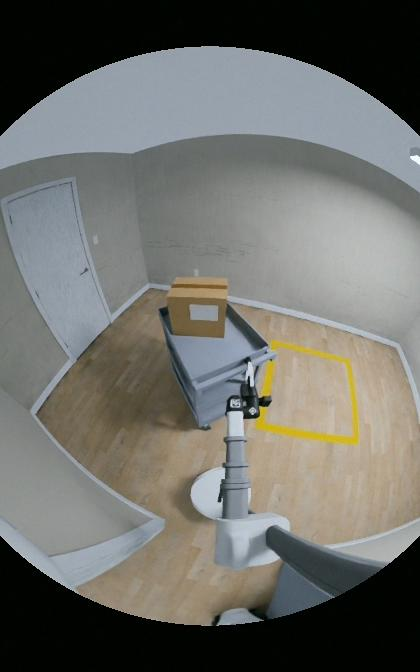

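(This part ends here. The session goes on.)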